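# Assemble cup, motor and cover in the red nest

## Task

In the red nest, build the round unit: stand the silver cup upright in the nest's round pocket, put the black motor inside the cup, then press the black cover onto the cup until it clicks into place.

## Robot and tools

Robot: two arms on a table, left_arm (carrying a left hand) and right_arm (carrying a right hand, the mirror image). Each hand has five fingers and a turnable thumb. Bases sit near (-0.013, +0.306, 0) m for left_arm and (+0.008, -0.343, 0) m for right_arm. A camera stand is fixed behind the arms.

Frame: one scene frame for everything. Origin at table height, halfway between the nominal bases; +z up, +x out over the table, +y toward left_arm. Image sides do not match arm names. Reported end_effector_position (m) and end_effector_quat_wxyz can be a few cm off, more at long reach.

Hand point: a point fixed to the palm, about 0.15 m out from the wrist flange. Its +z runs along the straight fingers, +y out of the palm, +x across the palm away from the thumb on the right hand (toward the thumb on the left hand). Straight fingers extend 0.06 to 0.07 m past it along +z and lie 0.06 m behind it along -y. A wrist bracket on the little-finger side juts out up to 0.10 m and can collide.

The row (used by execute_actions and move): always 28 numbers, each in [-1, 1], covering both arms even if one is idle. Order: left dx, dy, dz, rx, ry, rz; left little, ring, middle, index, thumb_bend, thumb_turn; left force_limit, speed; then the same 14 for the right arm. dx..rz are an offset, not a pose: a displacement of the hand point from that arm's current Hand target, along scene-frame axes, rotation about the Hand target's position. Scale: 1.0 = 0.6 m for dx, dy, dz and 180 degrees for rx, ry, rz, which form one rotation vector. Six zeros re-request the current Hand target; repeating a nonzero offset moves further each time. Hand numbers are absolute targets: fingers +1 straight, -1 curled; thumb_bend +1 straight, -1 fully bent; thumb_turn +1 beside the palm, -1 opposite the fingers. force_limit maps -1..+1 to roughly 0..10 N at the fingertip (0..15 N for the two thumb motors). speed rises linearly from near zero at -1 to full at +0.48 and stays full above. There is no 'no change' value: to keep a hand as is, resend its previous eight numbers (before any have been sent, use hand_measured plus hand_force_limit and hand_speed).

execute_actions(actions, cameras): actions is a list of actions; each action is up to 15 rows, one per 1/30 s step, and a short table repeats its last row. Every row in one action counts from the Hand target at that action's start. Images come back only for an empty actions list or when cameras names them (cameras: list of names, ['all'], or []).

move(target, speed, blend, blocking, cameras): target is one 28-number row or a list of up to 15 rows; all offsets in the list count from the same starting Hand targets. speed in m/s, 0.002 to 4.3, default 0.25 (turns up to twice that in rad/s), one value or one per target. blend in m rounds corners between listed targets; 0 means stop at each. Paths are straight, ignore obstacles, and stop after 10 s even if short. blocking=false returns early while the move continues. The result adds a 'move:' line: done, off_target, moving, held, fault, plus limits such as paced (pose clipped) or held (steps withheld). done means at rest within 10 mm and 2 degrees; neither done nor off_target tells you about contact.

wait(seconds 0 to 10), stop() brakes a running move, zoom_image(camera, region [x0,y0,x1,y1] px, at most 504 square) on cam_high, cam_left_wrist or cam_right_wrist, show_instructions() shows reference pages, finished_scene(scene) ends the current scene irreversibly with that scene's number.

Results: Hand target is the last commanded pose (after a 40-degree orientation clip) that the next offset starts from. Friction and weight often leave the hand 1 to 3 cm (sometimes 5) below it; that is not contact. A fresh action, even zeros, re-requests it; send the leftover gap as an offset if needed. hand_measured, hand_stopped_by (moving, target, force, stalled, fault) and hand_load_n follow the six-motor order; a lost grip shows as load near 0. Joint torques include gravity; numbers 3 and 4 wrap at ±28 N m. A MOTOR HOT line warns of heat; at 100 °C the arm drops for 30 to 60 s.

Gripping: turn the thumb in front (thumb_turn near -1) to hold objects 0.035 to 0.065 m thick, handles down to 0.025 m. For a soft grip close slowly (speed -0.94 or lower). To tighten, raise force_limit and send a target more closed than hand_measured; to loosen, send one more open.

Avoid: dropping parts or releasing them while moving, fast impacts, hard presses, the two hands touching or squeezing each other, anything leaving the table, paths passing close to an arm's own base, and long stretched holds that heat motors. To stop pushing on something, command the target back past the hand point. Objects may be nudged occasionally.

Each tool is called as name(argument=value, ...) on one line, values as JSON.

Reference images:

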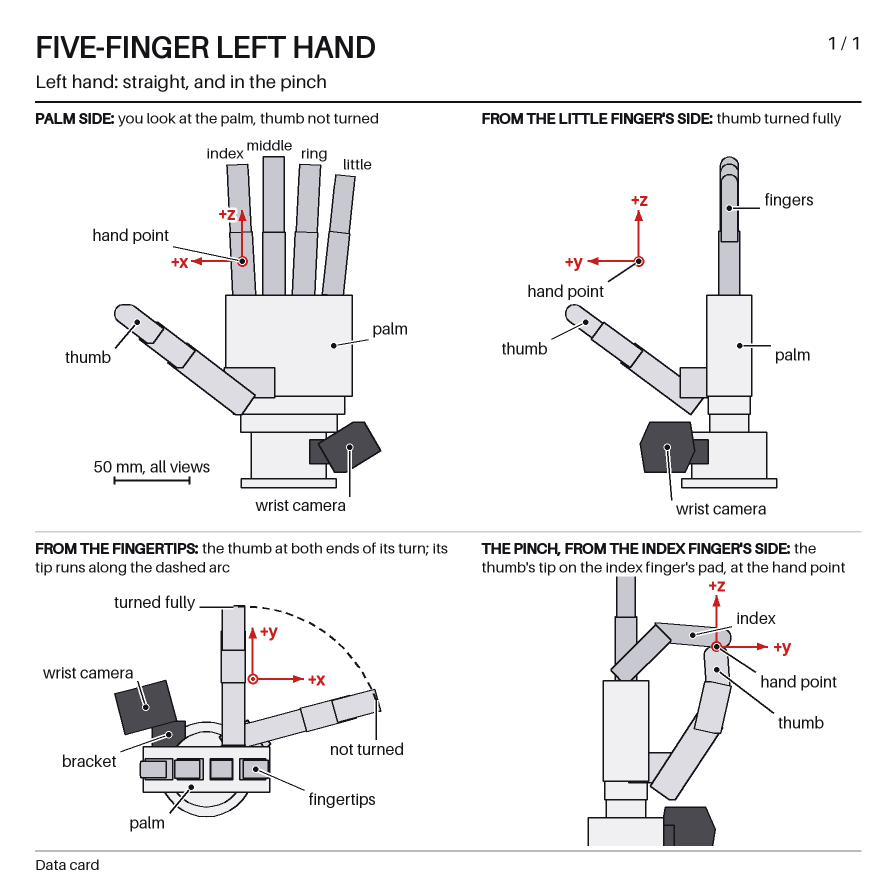

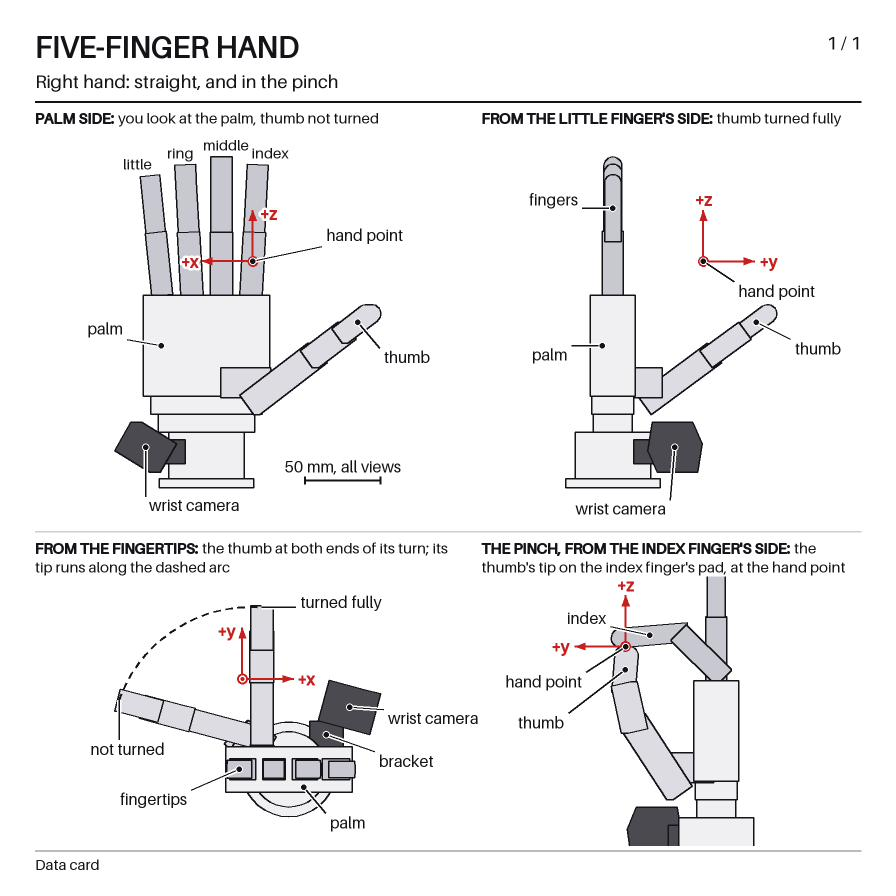

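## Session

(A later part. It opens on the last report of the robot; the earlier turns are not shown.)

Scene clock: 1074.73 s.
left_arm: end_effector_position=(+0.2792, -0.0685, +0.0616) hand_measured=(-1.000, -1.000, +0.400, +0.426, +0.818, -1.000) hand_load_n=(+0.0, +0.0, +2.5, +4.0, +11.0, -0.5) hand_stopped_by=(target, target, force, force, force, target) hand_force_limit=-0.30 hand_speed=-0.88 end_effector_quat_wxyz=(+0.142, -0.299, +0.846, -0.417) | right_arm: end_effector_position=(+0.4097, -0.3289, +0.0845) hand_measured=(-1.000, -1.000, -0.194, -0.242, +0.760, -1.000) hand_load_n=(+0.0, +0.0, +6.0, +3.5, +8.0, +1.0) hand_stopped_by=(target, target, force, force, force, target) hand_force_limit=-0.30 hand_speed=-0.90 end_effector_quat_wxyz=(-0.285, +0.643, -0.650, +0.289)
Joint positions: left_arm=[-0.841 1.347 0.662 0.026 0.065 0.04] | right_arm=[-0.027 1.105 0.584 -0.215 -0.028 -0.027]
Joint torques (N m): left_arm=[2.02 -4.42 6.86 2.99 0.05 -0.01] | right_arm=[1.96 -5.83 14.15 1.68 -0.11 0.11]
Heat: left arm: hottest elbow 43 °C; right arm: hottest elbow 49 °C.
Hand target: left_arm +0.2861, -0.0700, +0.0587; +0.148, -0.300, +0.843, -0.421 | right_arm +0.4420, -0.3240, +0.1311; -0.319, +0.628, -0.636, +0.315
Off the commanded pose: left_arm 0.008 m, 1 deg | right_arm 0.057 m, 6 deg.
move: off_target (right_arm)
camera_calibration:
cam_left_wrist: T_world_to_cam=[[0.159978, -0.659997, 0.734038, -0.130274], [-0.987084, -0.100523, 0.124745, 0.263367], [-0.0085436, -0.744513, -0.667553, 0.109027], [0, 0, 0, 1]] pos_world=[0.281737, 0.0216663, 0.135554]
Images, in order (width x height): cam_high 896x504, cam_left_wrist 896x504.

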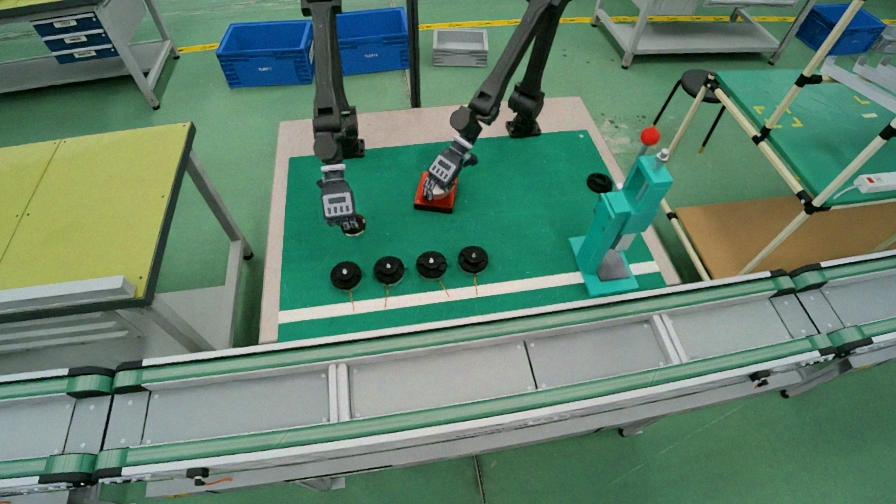

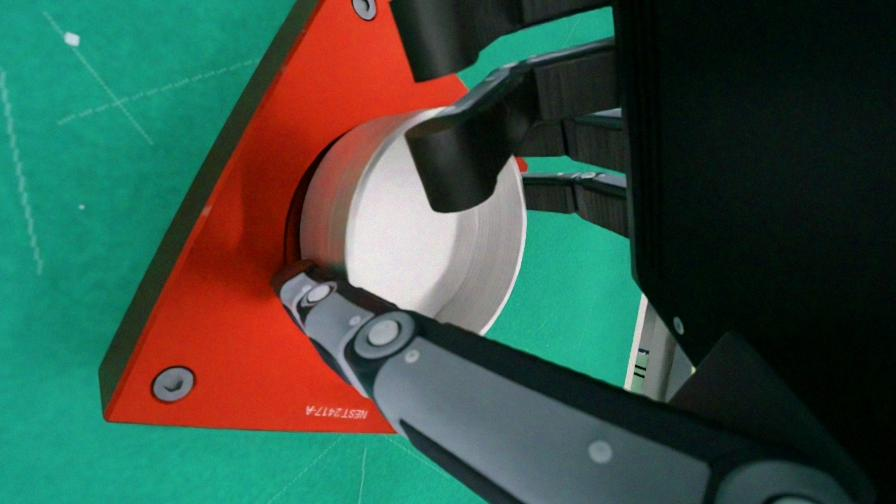

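move(target=[[0,0.002,0.04,0,0,0,-1,-1,0,-0.05,0.6,-1,-0.3,-0.88, 0,0,0,0,0,0,-1,-1,-0.5,-0.5,0.3,-1,-0.3,-0.9],[-0.002,0.004,0.022,0,0,0,-1,-1,0,-0.05,0.6,-1,-0.3,-0.88, 0,0,0,0,0,0,-1,-1,-0.5,-0.5,0.3,-1,-0.3,-0.9]], speed=0.04, cameras=["cam_left_wrist","cam_high"])

zoom_image(camera="cam_left_wrist", region=[220, 80, 420, 300])

Scene clock: 1092.83 s.
left_arm: end_effector_position=(+0.2734, -0.0632, +0.0623) hand_measured=(-1.000, -1.000, +0.402, +0.426, +0.818, -1.000) hand_load_n=(+0.0, +0.0, +3.0, +4.0, +10.5, +0.0) hand_stopped_by=(target, target, force, force, force, target) hand_force_limit=-0.30 hand_speed=-0.88 end_effector_quat_wxyz=(+0.140, -0.300, +0.851, -0.406) | right_arm: end_effector_position=(+0.4097, -0.3289, +0.0845) hand_measured=(-1.000, -1.000, -0.194, -0.242, +0.760, -1.000) hand_load_n=(+0.0, +0.0, +5.5, +3.0, +8.0, +1.0) hand_stopped_by=(target, target, force, force, force, target) hand_force_limit=-0.30 hand_speed=-0.90 end_effector_quat_wxyz=(-0.285, +0.643, -0.650, +0.289)
Joint positions: left_arm=[-0.846 1.329 0.662 -0.017 0.057 0.04] | right_arm=[-0.027 1.105 0.584 -0.215 -0.028 -0.027]
Joint torques (N m): left_arm=[2.14 -5.25 7.83 2.82 0.11 0.02] | right_arm=[2.02 -5.89 14.16 1.69 -0.1 0.11]
Heat: left arm: hottest elbow 43 °C; right arm: hottest elbow 49 °C.
Hand target: left_arm +0.2849, -0.0676, +0.0719; +0.148, -0.300, +0.843, -0.421 | right_arm +0.4420, -0.3240, +0.1311; -0.319, +0.628, -0.636, +0.315
Off the commanded pose: left_arm 0.016 m, 2 deg | right_arm 0.057 m, 6 deg.
move: off_target (left_arm, right_arm)
camera_calibration:
cam_left_wrist: T_world_to_cam=[[0.170401, -0.67523, 0.717655, -0.129212], [-0.985239, -0.104662, 0.135462, 0.256574], [-0.0163573, -0.730144, -0.683097, 0.117352], [0, 0, 0, 1]] pos_world=[0.276724, 0.0252896, 0.138136]
Images, in order (width x height): cam_high 896x504, cam_left_wrist 896x504.

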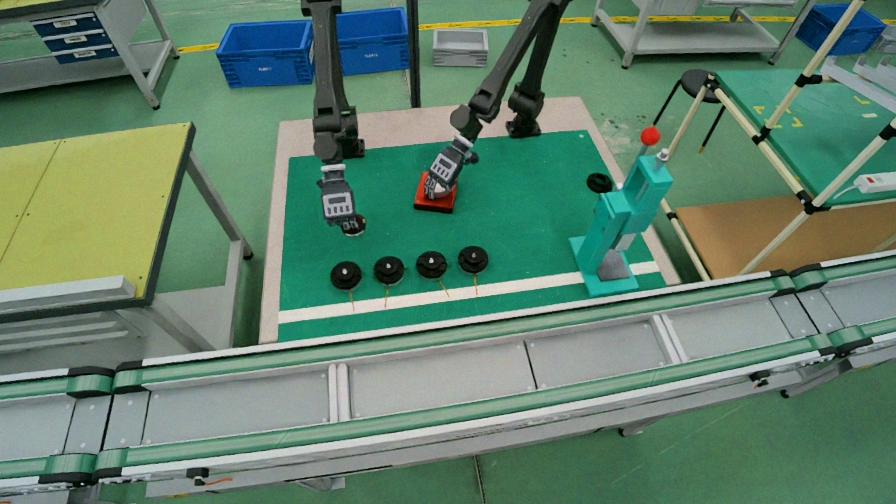

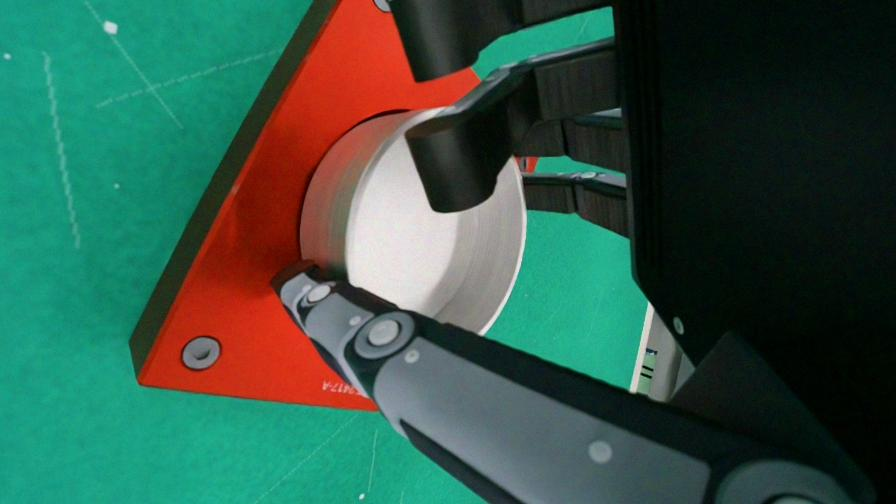

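Scaled by 2.291 from the camera's 896x504 image, which has a finer 1280x720 frame.

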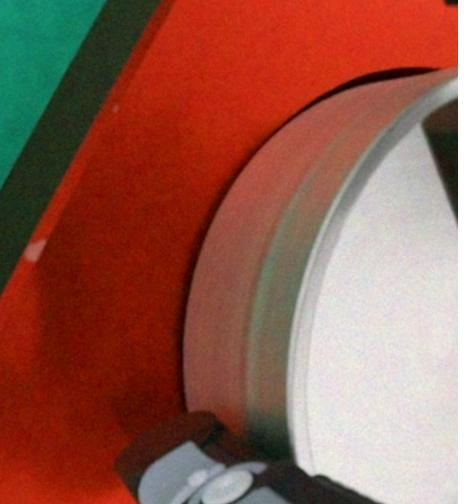

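move(target=[[0,0,0.012,0,0,0,-1,-1,0,-0.05,0.6,-1,-0.3,-0.88, 0,0,0,0,0,0,-1,-1,-0.5,-0.5,0.3,-1,-0.3,-0.9],[-0.001,-0.009,0.005,0,0,0,-1,-1,0,-0.05,0.6,-1,-0.3,-0.88, 0,0,0,0,0,0,-1,-1,-0.5,-0.5,0.3,-1,-0.3,-0.9]], speed=0.04)

Scene clock: 1104.80 s.
left_arm: end_effector_position=(+0.2734, -0.0632, +0.0623) hand_measured=(-1.000, -1.000, +0.402, +0.426, +0.818, -1.000) hand_load_n=(+0.0, +0.0, +3.0, +4.5, +10.5, +0.0) hand_stopped_by=(target, target, force, force, force, target) hand_force_limit=-0.30 hand_speed=-0.88 end_effector_quat_wxyz=(+0.140, -0.300, +0.851, -0.406) | right_arm: end_effector_position=(+0.4097, -0.3289, +0.0845) hand_measured=(-1.000, -1.000, -0.194, -0.242, +0.760, -1.000) hand_load_n=(+0.0, +0.0, +5.5, +3.5, +8.0, +1.0) hand_stopped_by=(target, target, force, force, force, target) hand_force_limit=-0.30 hand_speed=-0.90 end_effector_quat_wxyz=(-0.285, +0.643, -0.650, +0.289)
Joint positions: left_arm=[-0.846 1.329 0.662 -0.017 0.057 0.04] | right_arm=[-0.027 1.105 0.584 -0.215 -0.028 -0.027]
Joint torques (N m): left_arm=[1.03 -5.36 8.66 2.5 -0.09 -0.04] | right_arm=[2.02 -5.89 14.13 1.68 -0.11 0.11]
Heat: left arm: hottest elbow 43 °C; right arm: hottest elbow 49 °C.
Hand target: left_arm +0.2843, -0.0730, +0.0749; +0.148, -0.300, +0.843, -0.421 | right_arm +0.4420, -0.3240, +0.1311; -0.319, +0.628, -0.636, +0.315
Off the commanded pose: left_arm 0.019 m, 2 deg | right_arm 0.057 m, 6 deg.
move: off_target (left_arm, right_arm)

move(target=[[-0.001,-0.009,0.0,0,0,0,-1,-1,0,-0.05,0.6,-1,-0.3,-0.88, 0,0,0,0,0,0,-1,-1,-0.5,-0.5,0.3,-1,-0.3,-0.9]], speed=0.04)

Scene clock: 1110.70 s.
left_arm: end_effector_position=(+0.2733, -0.0636, +0.0623) hand_measured=(-1.000, -1.000, +0.400, +0.426, +0.818, -1.000) hand_load_n=(+0.0, +0.0, +2.5, +4.0, +11.0, +0.0) hand_stopped_by=(target, target, force, force, force, target) hand_force_limit=-0.30 hand_speed=-0.88 end_effector_quat_wxyz=(+0.142, -0.303, +0.851, -0.406) | right_arm: end_effector_position=(+0.4097, -0.3289, +0.0845) hand_measured=(-1.000, -1.000, -0.194, -0.242, +0.760, -1.000) hand_load_n=(+0.0, +0.0, +6.0, +3.5, +8.0, +1.0) hand_stopped_by=(target, target, force, force, force, target) hand_force_limit=-0.30 hand_speed=-0.90 end_effector_quat_wxyz=(-0.285, +0.643, -0.650, +0.289)
Joint positions: left_arm=[-0.849 1.329 0.662 -0.017 0.05 0.033] | right_arm=[-0.027 1.105 0.584 -0.215 -0.028 -0.027]
Joint torques (N m): left_arm=[0.44 -4.54 9.17 2.5 -0.12 -0.12] | right_arm=[2.08 -5.83 14.15 1.69 -0.11 0.11]
Heat: left arm: hottest elbow 43 °C; right arm: hottest elbow 49 °C.
Hand target: left_arm +0.2837, -0.0784, +0.0749; +0.148, -0.300, +0.843, -0.421 | right_arm +0.4420, -0.3240, +0.1311; -0.319, +0.628, -0.636, +0.315
Off the commanded pose: left_arm 0.022 m, 2 deg | right_arm 0.057 m, 6 deg.
move: off_target (left_arm, right_arm)

move(target=[[-0.001,-0.006,0.0,0,0,0,-1,-1,0,-0.05,0.6,-1,-0.3,-0.88, 0,0,0,0,0,0,-1,-1,-0.5,-0.5,0.3,-1,-0.3,-0.9]], speed=0.04, cameras=["cam_left_wrist"])

zoom_image(camera="cam_left_wrist", region=[220, 80, 420, 300])

Scene clock: 1117.50 s.
left_arm: end_effector_position=(+0.2728, -0.0641, +0.0620) hand_measured=(-1.000, -1.000, +0.400, +0.426, +0.818, -1.000) hand_load_n=(+0.0, +0.0, +1.5, +3.5, +11.0, +0.0) hand_stopped_by=(target, target, force, force, force, target) hand_force_limit=-0.30 hand_speed=-0.88 end_effector_quat_wxyz=(+0.145, -0.302, +0.851, -0.404) | right_arm: end_effector_position=(+0.4097, -0.3289, +0.0845) hand_measured=(-1.000, -1.000, -0.194, -0.242, +0.760, -1.000) hand_load_n=(+0.0, +0.0, +5.5, +3.5, +8.0, +1.0) hand_stopped_by=(target, target, force, force, force, target) hand_force_limit=-0.30 hand_speed=-0.90 end_effector_quat_wxyz=(-0.285, +0.643, -0.650, +0.289)
Joint positions: left_arm=[-0.855 1.329 0.662 -0.017 0.039 0.035] | right_arm=[-0.027 1.105 0.584 -0.215 -0.028 -0.027]
Joint torques (N m): left_arm=[0.21 -4.37 9.57 2.54 -0.08 -0.16] | right_arm=[2.02 -5.83 14.16 1.69 -0.11 0.11]
Heat: left arm: hottest elbow 44 °C; right arm: hottest elbow 49 °C.
Hand target: left_arm +0.2831, -0.0820, +0.0749; +0.148, -0.300, +0.843, -0.421 | right_arm +0.4420, -0.3240, +0.1311; -0.319, +0.628, -0.636, +0.315
Off the commanded pose: left_arm 0.024 m, 2 deg | right_arm 0.057 m, 6 deg.
move: off_target (left_arm, right_arm)
camera_calibration:
cam_left_wrist: T_world_to_cam=[[0.171768, -0.677826, 0.714876, -0.129797], [-0.985116, -0.113343, 0.129231, 0.255787], [-0.0065703, -0.726433, -0.687206, 0.114257], [0, 0, 0, 1]] pos_world=[0.275026, 0.024012, 0.138251]
Images, in order (width x height): cam_left_wrist 896x504.

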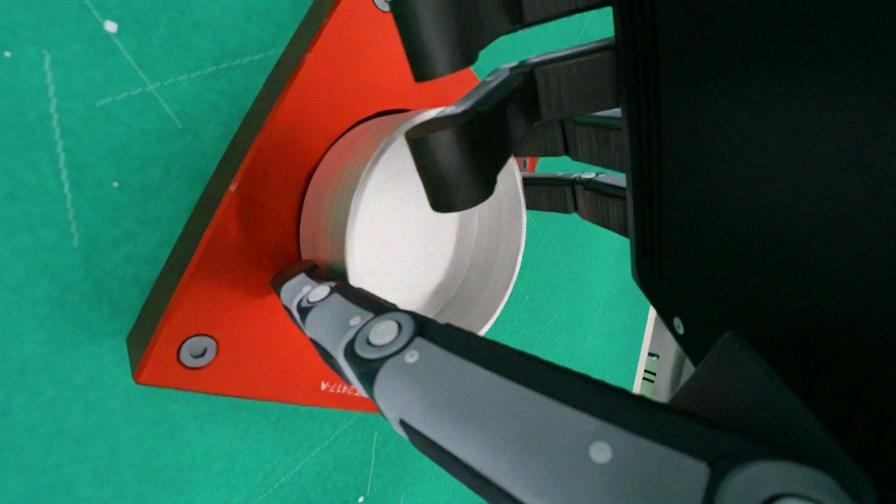

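Scaled by 2.291 from the camera's 896x504 image, which has a finer 1280x720 frame.

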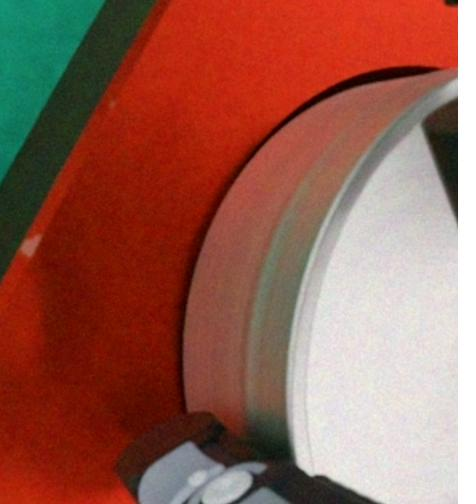

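move(target=[[0,0,-0.025,0,0,0,-1,-1,0,-0.05,0.6,-1,-0.3,-0.88, 0,0,0,0,0,0,-1,-1,-0.5,-0.5,0.3,-1,-0.3,-0.9]], speed=0.04, cameras=["cam_left_wrist"])

zoom_image(camera="cam_left_wrist", region=[220, 80, 420, 300])

Scene clock: 1133.37 s.
left_arm: end_effector_position=(+0.2769, -0.0678, +0.0611) hand_measured=(-1.000, -1.000, +0.400, +0.426, +0.818, -1.000) hand_load_n=(+0.0, +0.0, +0.5, +2.0, +12.5, +0.0) hand_stopped_by=(target, target, force, force, force, target) hand_force_limit=-0.30 hand_speed=-0.88 end_effector_quat_wxyz=(+0.147, -0.299, +0.848, -0.412) | right_arm: end_effector_position=(+0.4097, -0.3289, +0.0845) hand_measured=(-1.000, -1.000, -0.194, -0.242, +0.760, -1.000) hand_load_n=(+0.0, +0.0, +5.5, +3.0, +8.0, +1.0) hand_stopped_by=(target, target, force, force, force, target) hand_force_limit=-0.30 hand_speed=-0.90 end_effector_quat_wxyz=(-0.285, +0.643, -0.650, +0.289)
Joint positions: left_arm=[-0.852 1.343 0.662 0.014 0.045 0.04] | right_arm=[-0.027 1.105 0.584 -0.215 -0.028 -0.027]
Joint torques (N m): left_arm=[0.44 -2.96 8.23 3.33 -0.09 -0.14] | right_arm=[2.02 -5.77 14.13 1.68 -0.11 0.11]
Heat: left arm: hottest elbow 45 °C; right arm: hottest elbow 49 °C.
Hand target: left_arm +0.2831, -0.0820, +0.0599; +0.148, -0.300, +0.843, -0.421 | right_arm +0.4420, -0.3240, +0.1311; -0.319, +0.628, -0.636, +0.315
Off the commanded pose: left_arm 0.015 m, 1 deg | right_arm 0.057 m, 6 deg.
move: off_target (left_arm, right_arm)
camera_calibration:
cam_left_wrist: T_world_to_cam=[[0.160528, -0.669431, 0.725323, -0.129316], [-0.987029, -0.107199, 0.11951, 0.261021], [-0.00224926, -0.735099, -0.677956, 0.108661], [0, 0, 0, 1]] pos_world=[0.278638, 0.0212902, 0.136269]
Images, in order (width x height): cam_left_wrist 896x504.

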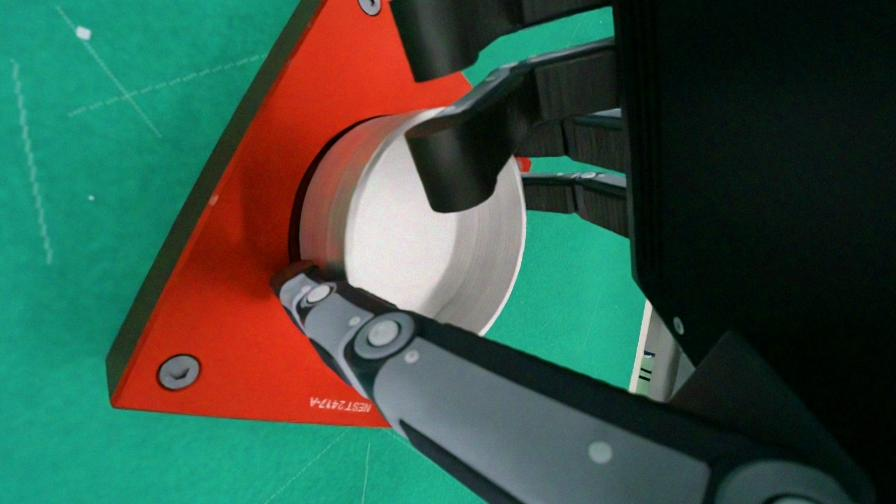

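Scaled by 2.291 from the camera's 896x504 image, which has a finer 1280x720 frame.

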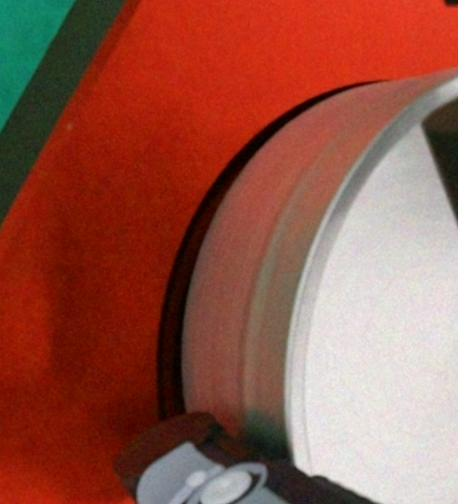

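move(target=[[0,0.004,0.015,0,0,0,-1,-1,0,-0.05,0.6,-1,-0.3,-0.88, 0,0,0,0,0,0,-1,-1,-0.5,-0.5,0.3,-1,-0.3,-0.9],[0,0.012,0.003,0,0,0,-1,-1,0,-0.05,0.6,-1,-0.3,-0.88, 0,0,0,0,0,0,-1,-1,-0.5,-0.5,0.3,-1,-0.3,-0.9],[0,0.012,-0.006,0,0,0,-1,-1,0,-0.05,0.6,-1,-0.3,-0.88, 0,0,0,0,0,0,-1,-1,-0.5,-0.5,0.3,-1,-0.3,-0.9]], speed=0.04, cameras=["cam_left_wrist"])

zoom_image(camera="cam_left_wrist", region=[220, 80, 420, 300])

Scene clock: 1166.27 s.
left_arm: end_effector_position=(+0.2767, -0.0676, +0.0607) hand_measured=(-1.000, -1.000, +0.400, +0.426, +0.818, -1.000) hand_load_n=(+0.0, +0.0, +0.0, +1.5, +13.0, +0.0) hand_stopped_by=(target, target, force, force, force, target) hand_force_limit=-0.30 hand_speed=-0.88 end_effector_quat_wxyz=(+0.145, -0.298, +0.847, -0.415) | right_arm: end_effector_position=(+0.4097, -0.3289, +0.0845) hand_measured=(-1.000, -1.000, -0.194, -0.242, +0.760, -1.000) hand_load_n=(+0.0, +0.0, +5.5, +3.0, +8.0, +1.0) hand_stopped_by=(target, target, force, force, force, target) hand_force_limit=-0.30 hand_speed=-0.90 end_effector_quat_wxyz=(-0.285, +0.643, -0.650, +0.289)
Joint positions: left_arm=[-0.849 1.343 0.658 0.023 0.053 0.04] | right_arm=[-0.027 1.105 0.584 -0.215 -0.028 -0.027]
Joint torques (N m): left_arm=[1.61 -3.02 7.32 3.45 0.02 -0.08] | right_arm=[2.02 -5.77 14.16 1.68 -0.11 0.11]
Heat: left arm: hottest elbow 44 °C; right arm: hottest elbow 49 °C.
Hand target: left_arm +0.2831, -0.0748, +0.0563; +0.148, -0.300, +0.843, -0.421 | right_arm +0.4420, -0.3240, +0.1311; -0.319, +0.628, -0.636, +0.315
Off the commanded pose: left_arm 0.011 m, 1 deg | right_arm 0.057 m, 6 deg.
move: off_target (left_arm, right_arm)
camera_calibration:
cam_left_wrist: T_world_to_cam=[[0.158782, -0.665109, 0.729669, -0.12834], [-0.987302, -0.103423, 0.120574, 0.261164], [-0.00473051, -0.739549, -0.673086, 0.108617], [0, 0, 0, 1]] pos_world=[0.27874, 0.0219776, 0.135265]
Images, in order (width x height): cam_left_wrist 896x504.

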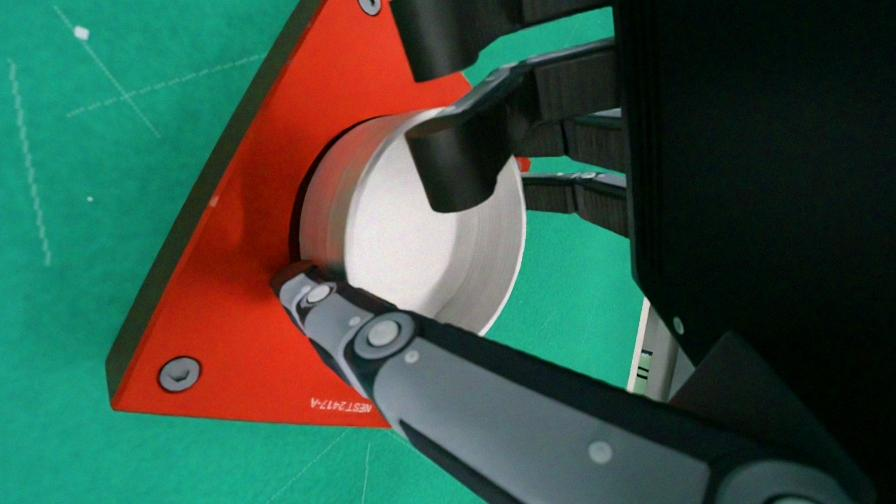

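Scaled by 2.291 from the camera's 896x504 image, which has a finer 1280x720 frame.

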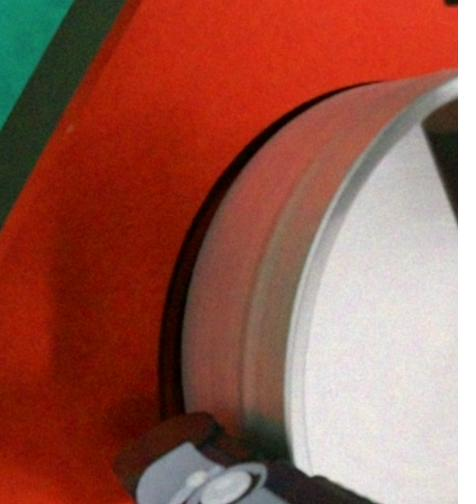

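move(target=[[-0.008,0.012,0.0,0,0,0,-1,-1,0,-0.05,0.6,-1,-0.3,-0.88, 0,0,0,0,0,0,-1,-1,-0.5,-0.5,0.3,-1,-0.3,-0.9]], speed=0.04, cameras=["cam_left_wrist"])

zoom_image(camera="cam_left_wrist", region=[220, 80, 420, 300])

Scene clock: 1186.83 s.
left_arm: end_effector_position=(+0.2760, -0.0668, +0.0600) hand_measured=(-1.000, -1.000, +0.400, +0.426, +0.818, -1.000) hand_load_n=(+0.0, +0.0, +1.5, +3.0, +12.0, +0.0) hand_stopped_by=(target, target, force, force, force, target) hand_force_limit=-0.30 hand_speed=-0.88 end_effector_quat_wxyz=(+0.147, -0.297, +0.845, -0.418) | right_arm: end_effector_position=(+0.4097, -0.3289, +0.0845) hand_measured=(-1.000, -1.000, -0.194, -0.242, +0.760, -1.000) hand_load_n=(+0.5, +0.0, +5.5, +3.0, +8.0, +1.0) hand_stopped_by=(target, target, force, force, force, target) hand_force_limit=-0.30 hand_speed=-0.90 end_effector_quat_wxyz=(-0.285, +0.643, -0.650, +0.289)
Joint positions: left_arm=[-0.849 1.34 0.647 0.04 0.053 0.04] | right_arm=[-0.027 1.105 0.584 -0.215 -0.028 -0.027]
Joint torques (N m): left_arm=[1.67 -4.31 6.45 2.7 0.11 -0.09] | right_arm=[2.08 -5.89 14.15 1.69 -0.11 0.11]
Heat: left arm: hottest elbow 43 °C; right arm: hottest elbow 49 °C.
Hand target: left_arm +0.2783, -0.0676, +0.0563; +0.148, -0.300, +0.843, -0.421 | right_arm +0.4420, -0.3240, +0.1311; -0.319, +0.628, -0.636, +0.315
Off the commanded pose: left_arm 0.004 m, 0 deg | right_arm 0.057 m, 6 deg.
move: off_target (right_arm)
camera_calibration:
cam_left_wrist: T_world_to_cam=[[0.154235, -0.660097, 0.735175, -0.125941], [-0.988034, -0.102605, 0.115157, 0.261184], [-0.000581886, -0.744139, -0.668024, 0.106977], [0, 0, 0, 1]] pos_world=[0.277545, 0.0232712, 0.133975]
Images, in order (width x height): cam_left_wrist 896x504.

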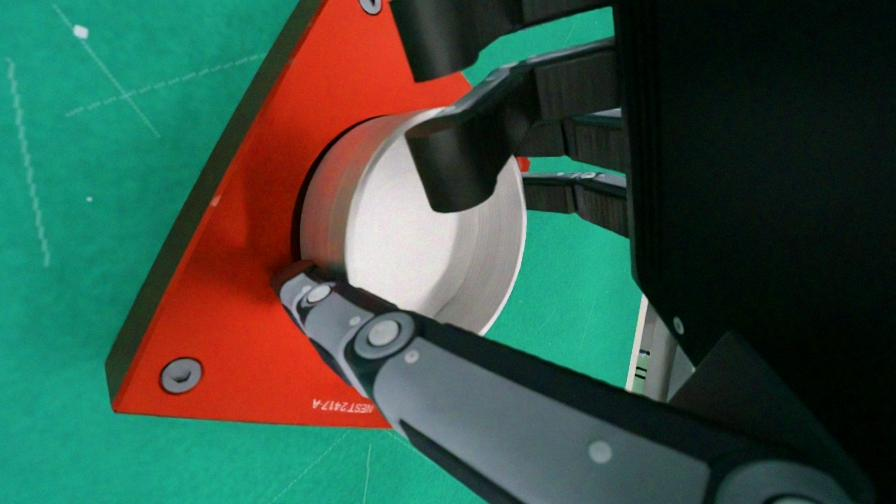

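Scaled by 2.291 from the camera's 896x504 image, which has a finer 1280x720 frame.

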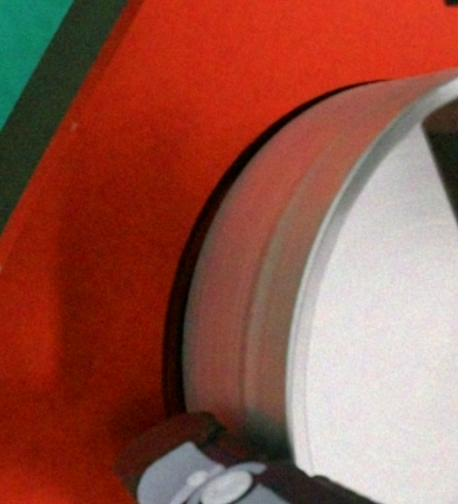

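execute_actions(actions=[[[0,0,0,0,0,0,-1,-1,0.5,0.5,0.9,-1,-0.3,-0.9, 0,0,0,0,0,0,-1,-1,-0.5,-0.5,0.3,-1,-0.3,-0.9]],[[0,0,0,0,0,0,-1,-1,0.75,0.75,1,-1,-0.3,-0.6, 0,0,0,0,0,0,-1,-1,-0.5,-0.5,0.3,-1,-0.3,-0.9]]], cameras=["cam_left_wrist","cam_high"])

zoom_image(camera="cam_high", region=[400, 150, 480, 230])

Scene clock: 1199.13 s.
left_arm: end_effector_position=(+0.2721, -0.0657, +0.0547) hand_measured=(-1.000, -1.000, +0.750, +0.750, +1.000, -1.000) hand_load_n=(+0.0, +0.0, +0.0, +0.0, +0.0, +0.0) hand_stopped_by=(target, target, target, target, target, target) hand_force_limit=-0.30 hand_speed=-0.60 end_effector_quat_wxyz=(+0.145, -0.300, +0.847, -0.414) | right_arm: end_effector_position=(+0.4097, -0.3289, +0.0845) hand_measured=(-1.000, -1.000, -0.194, -0.242, +0.760, -1.000) hand_load_n=(+0.0, +0.0, +5.5, +3.0, +8.0, +1.0) hand_stopped_by=(target, target, force, force, force, target) hand_force_limit=-0.30 hand_speed=-0.90 end_effector_quat_wxyz=(-0.285, +0.643, -0.650, +0.289)
Joint positions: left_arm=[-0.855 1.344 0.639 0.042 0.046 0.032] | right_arm=[-0.027 1.105 0.584 -0.215 -0.028 -0.027]
Joint torques (N m): left_arm=[1.61 -5.07 7.09 2.86 0.11 -0.06] | right_arm=[1.96 -5.83 14.13 1.66 -0.11 0.11]
Heat: left arm: hottest elbow 42 °C; right arm: hottest elbow 49 °C.
Hand target: left_arm +0.2783, -0.0676, +0.0563; +0.148, -0.300, +0.843, -0.421 | right_arm +0.4420, -0.3240, +0.1311; -0.319, +0.628, -0.636, +0.315
Off the commanded pose: left_arm 0.007 m, 1 deg | right_arm 0.057 m, 6 deg.
Step readings (end_effector_position of left_arm | right_arm):
0: (+0.2760, -0.0668, +0.0600) | (+0.4097, -0.3289, +0.0845)
1: (+0.2760, -0.0668, +0.0600) | (+0.4097, -0.3289, +0.0845)
2: (+0.2760, -0.0668, +0.0600) | (+0.4097, -0.3289, +0.0845)
4: (+0.2753, -0.0665, +0.0593) | (+0.4097, -0.3289, +0.0845)
8: (+0.2754, -0.0667, +0.0601) | (+0.4097, -0.3289, +0.0845)
15: (+0.2754, -0.0662, +0.0588) | (+0.4097, -0.3289, +0.0845)
16: (+0.2749, -0.0657, +0.0581) | (+0.4097, -0.3289, +0.0845)
17: (+0.2749, -0.0657, +0.0581) | (+0.4097, -0.3289, +0.0845)
19: (+0.2744, -0.0651, +0.0567) | (+0.4097, -0.3289, +0.0845)
23: (+0.2732, -0.0649, +0.0547) | (+0.4097, -0.3289, +0.0845)
30: (+0.2726, -0.0653, +0.0547) | (+0.4097, -0.3289, +0.0845)
camera_calibration:
cam_left_wrist: T_world_to_cam=[[0.163216, -0.664436, 0.729305, -0.123126], [-0.986582, -0.106788, 0.123503, 0.256945], [-0.00417874, -0.739676, -0.67295, 0.105797], [0, 0, 0, 1]] pos_world=[0.274035, 0.0238847, 0.129258]
Images, in order (width x height): cam_high 896x504, cam_left_wrist 896x504.

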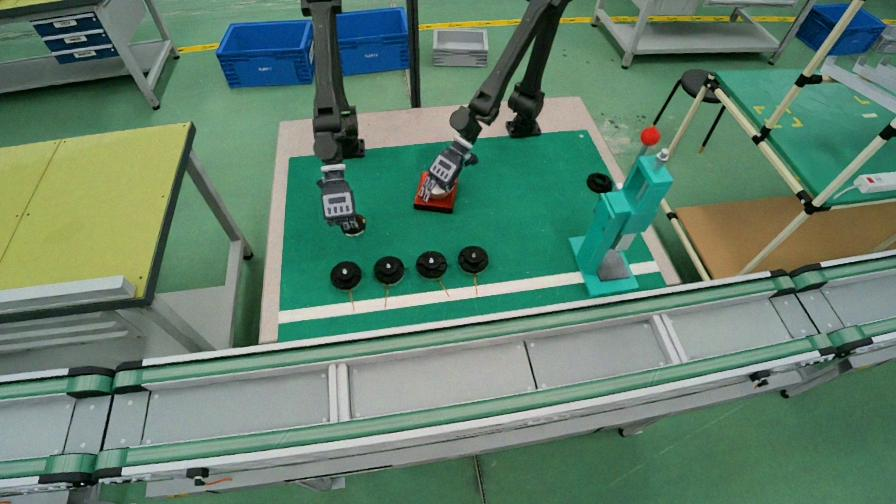

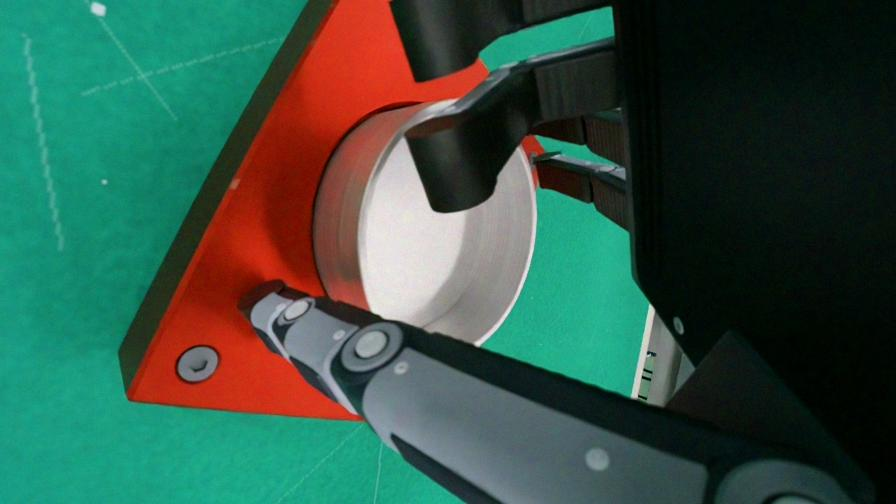

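Scaled by 6.300 from the camera's 896x504 image, which has a finer 1280x720 frame.

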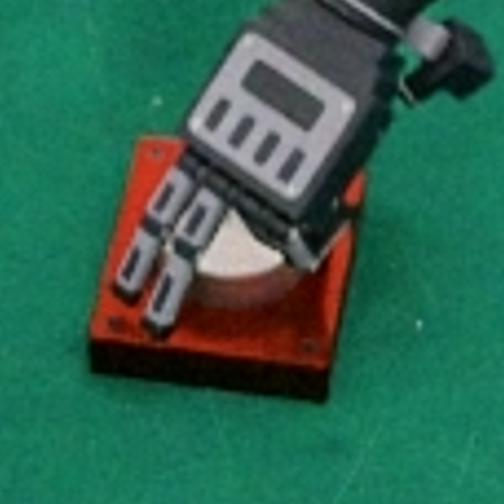

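zoom_image(camera="cam_left_wrist", region=[280, 80, 560, 360])

Scaled by 1.800 from the camera's 896x504 image, which has a finer 1280x720 frame.

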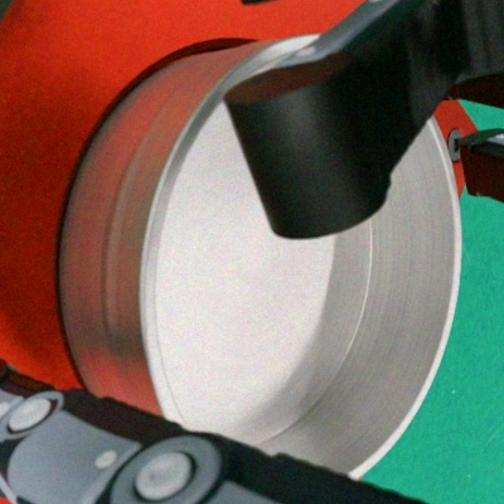

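move(target=[[0,0,0.12,0,0,0,-1,-1,0.75,0.75,1,-1,-0.3,-0.6, 0,0,0,0,0,0,-1,-1,-0.5,-0.5,0.3,-1,-0.3,-0.9]], speed=0.08, cameras=["cam_left_wrist","cam_high"])

zoom_image(camera="cam_left_wrist", region=[200, 40, 600, 440])

zoom_image(camera="cam_high", region=[400, 150, 480, 230])

Scene clock: 1220.60 s.
left_arm: end_effector_position=(+0.2607, -0.0543, +0.0971) hand_measured=(-1.000, -1.000, +0.750, +0.750, +1.000, -1.000) hand_load_n=(+0.0, +0.0, +0.0, +0.0, +0.0, +0.0) hand_stopped_by=(target, target, target, target, target, target) hand_force_limit=-0.30 hand_speed=-0.60 end_effector_quat_wxyz=(+0.137, -0.303, +0.855, -0.397) | right_arm: end_effector_position=(+0.4097, -0.3289, +0.0845) hand_measured=(-1.000, -1.000, -0.194, -0.242, +0.760, -1.000) hand_load_n=(+0.0, +0.0, +5.5, +3.0, +7.5, +1.0) hand_stopped_by=(target, target, force, force, force, target) hand_force_limit=-0.30 hand_speed=-0.90 end_effector_quat_wxyz=(-0.285, +0.643, -0.650, +0.289)
Joint positions: left_arm=[-0.856 1.225 0.694 -0.175 0.046 0.032] | right_arm=[-0.027 1.105 0.584 -0.215 -0.028 -0.027]
Joint torques (N m): left_arm=[1.73 -5.77 11.25 1.59 0.08 -0.07] | right_arm=[2.02 -5.77 14.13 1.65 -0.11 0.11]
Heat: left arm: hottest elbow 43 °C; right arm: hottest elbow 50 °C.
Hand target: left_arm +0.2783, -0.0676, +0.1283; +0.148, -0.300, +0.843, -0.421 | right_arm +0.4420, -0.3240, +0.1311; -0.319, +0.628, -0.636, +0.315
Off the commanded pose: left_arm 0.038 m, 3 deg | right_arm 0.057 m, 6 deg.
move: off_target (left_arm, right_arm)
camera_calibration:
cam_left_wrist: T_world_to_cam=[[0.182062, -0.686743, 0.703731, -0.14823], [-0.982987, -0.109439, 0.147511, 0.238302], [-0.0242867, -0.718614, -0.694984, 0.151302], [0, 0, 0, 1]] pos_world=[0.264909, 0.0330111, 0.174315]
Images, in order (width x height): cam_high 896x504, cam_left_wrist 896x504.

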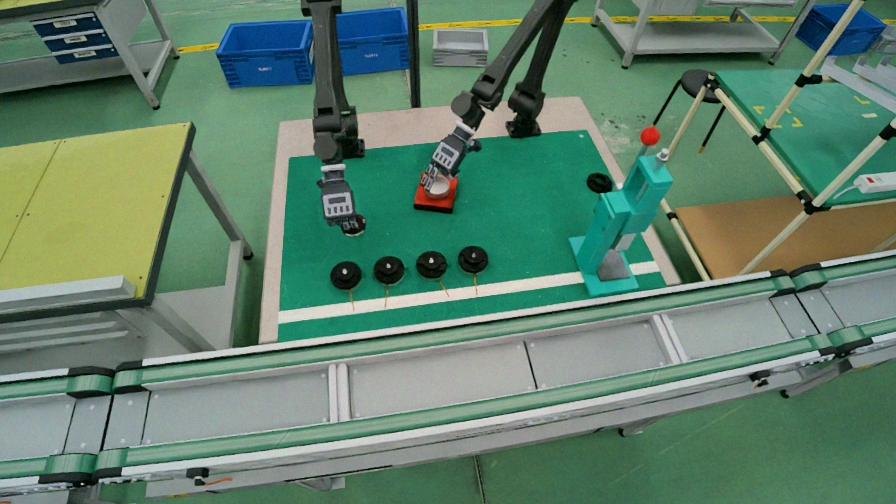

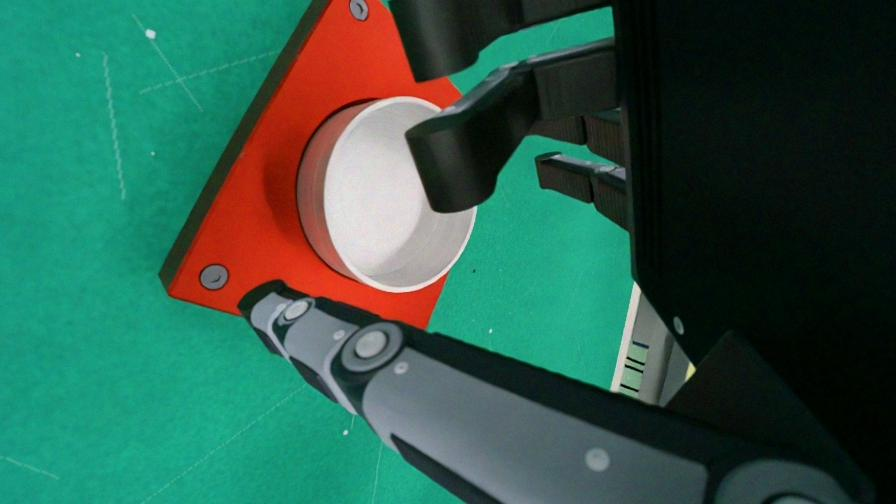

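Scaled by 1.260 from the camera's 896x504 image, which has a finer 1280x720 frame.

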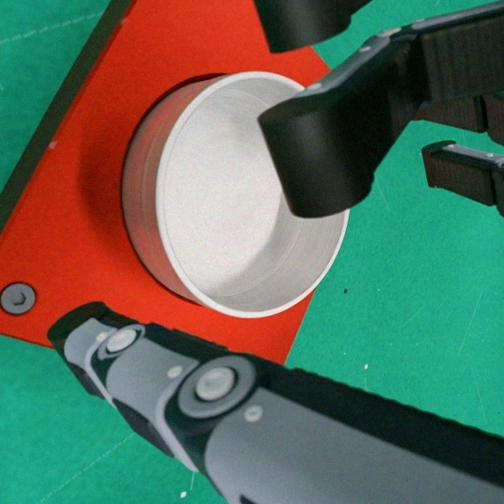

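Scaled by 6.300 from the camera's 896x504 image, which has a finer 1280x720 frame.

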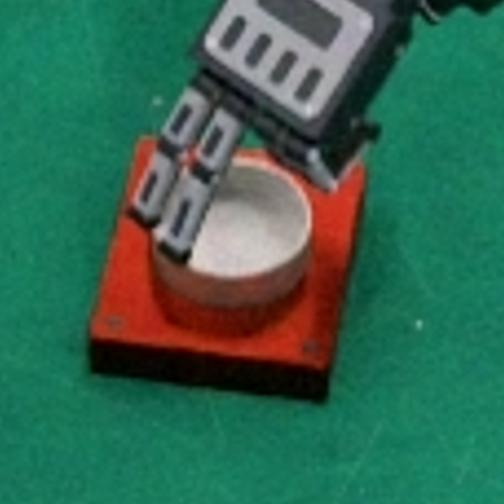

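move(target=[[0,0.05,0.06,0,0,0,-1,-1,0.75,0.75,1,-1,-0.3,-0.6, 0,0,0.11,0,0,0,-1,-1,-0.5,-0.5,0.3,-1,-0.3,-0.9],[0,0.22,0.09,0,0,0,-1,-1,0.75,0.75,1,-1,-0.3,-0.6, 0,0,0.11,0,0,0,-1,-1,-0.5,-0.5,0.3,-1,-0.3,-0.9]], speed=0.15, blend=0.03, cameras=["cam_left_wrist","cam_high","cam_right_wrist"])

zoom_image(camera="cam_high", region=[400, 150, 480, 230])

Scene clock: 1257.90 s.
left_arm: end_effector_position=(+0.2745, +0.0603, +0.1752) hand_measured=(-1.000, -1.000, +0.750, +0.750, +1.000, -1.000) hand_load_n=(+0.0, +0.0, +0.0, +0.0, +0.0, +0.0) hand_stopped_by=(target, target, target, target, target, target) hand_force_limit=-0.30 hand_speed=-0.60 end_effector_quat_wxyz=(+0.139, -0.307, +0.844, -0.418) | right_arm: end_effector_position=(+0.4138, -0.3291, +0.1454) hand_measured=(-1.000, -1.000, -0.194, -0.242, +0.760, -1.000) hand_load_n=(+0.0, +0.0, +6.0, +3.5, +8.0, +1.0) hand_stopped_by=(target, target, force, force, force, target) hand_force_limit=-0.30 hand_speed=-0.90 end_effector_quat_wxyz=(-0.284, +0.644, -0.650, +0.287)
Joint positions: left_arm=[-0.525 0.915 0.694 -0.477 0.31 0.222] | right_arm=[-0.027 1.033 0.714 -0.422 -0.028 -0.027]
Joint torques (N m): left_arm=[2.08 -2.61 8.98 1.51 0.24 0.11] | right_arm=[2.02 -5.48 15.38 1.65 -0.11 0.11]
Heat: left arm: hottest elbow 47 °C; right arm: hottest elbow 50 °C.
Hand target: left_arm +0.2783, +0.0644, +0.1823; +0.148, -0.300, +0.843, -0.421 | right_arm +0.4420, -0.3240, +0.1971; -0.319, +0.628, -0.636, +0.315
Off the commanded pose: left_arm 0.009 m, 1 deg | right_arm 0.059 m, 6 deg.
move: off_target (right_arm)
camera_calibration:
cam_left_wrist: T_world_to_cam=[[0.17666, -0.651829, 0.737503, -0.133544], [-0.98425, -0.111947, 0.136823, 0.255299], [-0.00662456, -0.750058, -0.661339, 0.279383], [0, 0, 0, 1]] pos_world=[0.27672, 0.151085, 0.248326]
cam_right_wrist: T_world_to_cam=[[-0.618803, -0.282515, -0.732986, 0.273237], [-0.543296, 0.827856, 0.139581, 0.480861], [0.567373, 0.484602, -0.66577, 0.13477], [0, 0, 0, 1]] pos_world=[0.353865, -0.3862, 0.222886]

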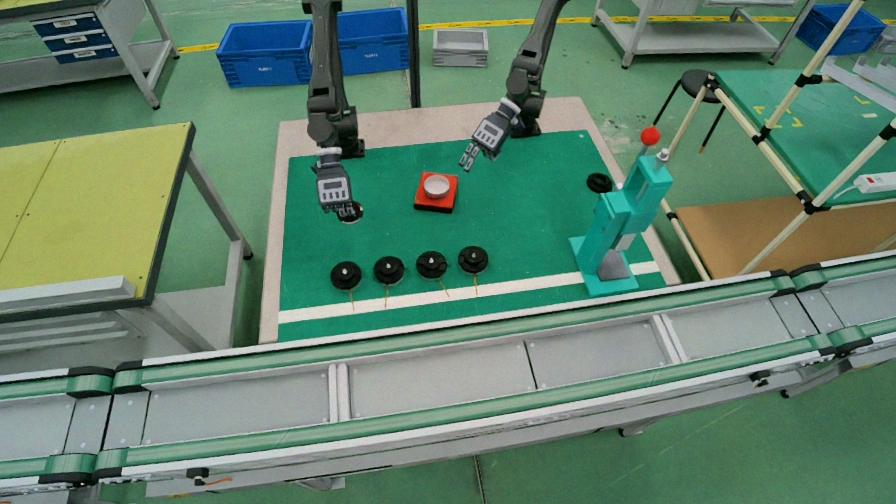

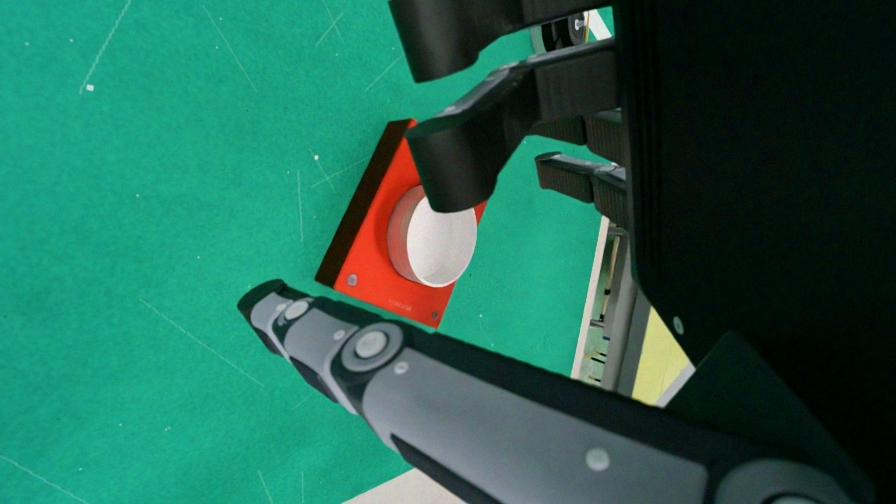

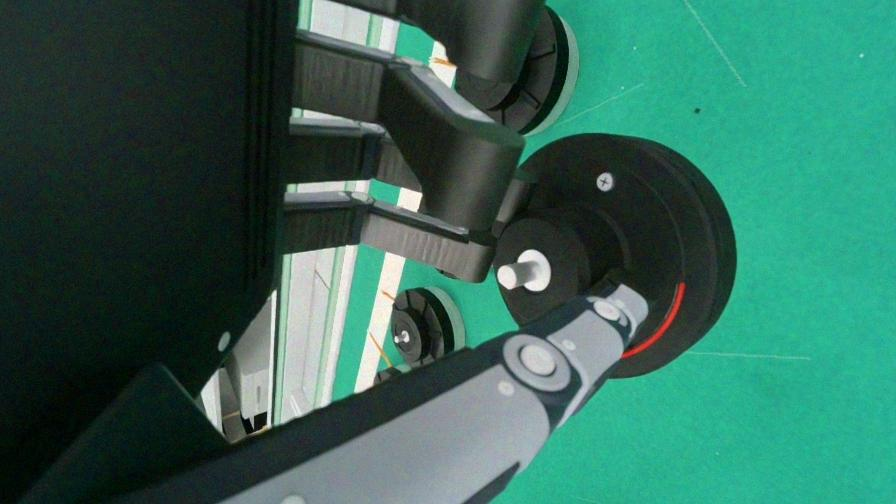

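Scaled by 6.300 from the camera's 896x504 image, which has a finer 1280x720 frame.

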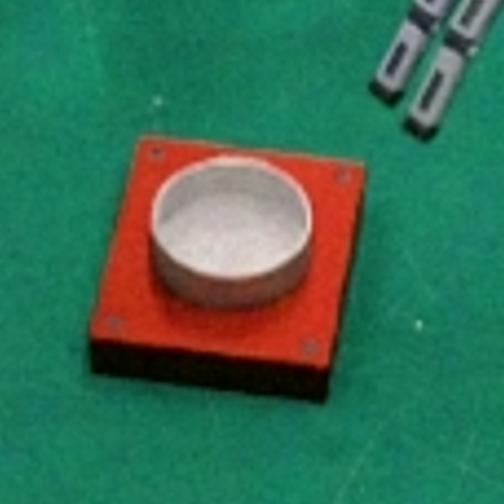

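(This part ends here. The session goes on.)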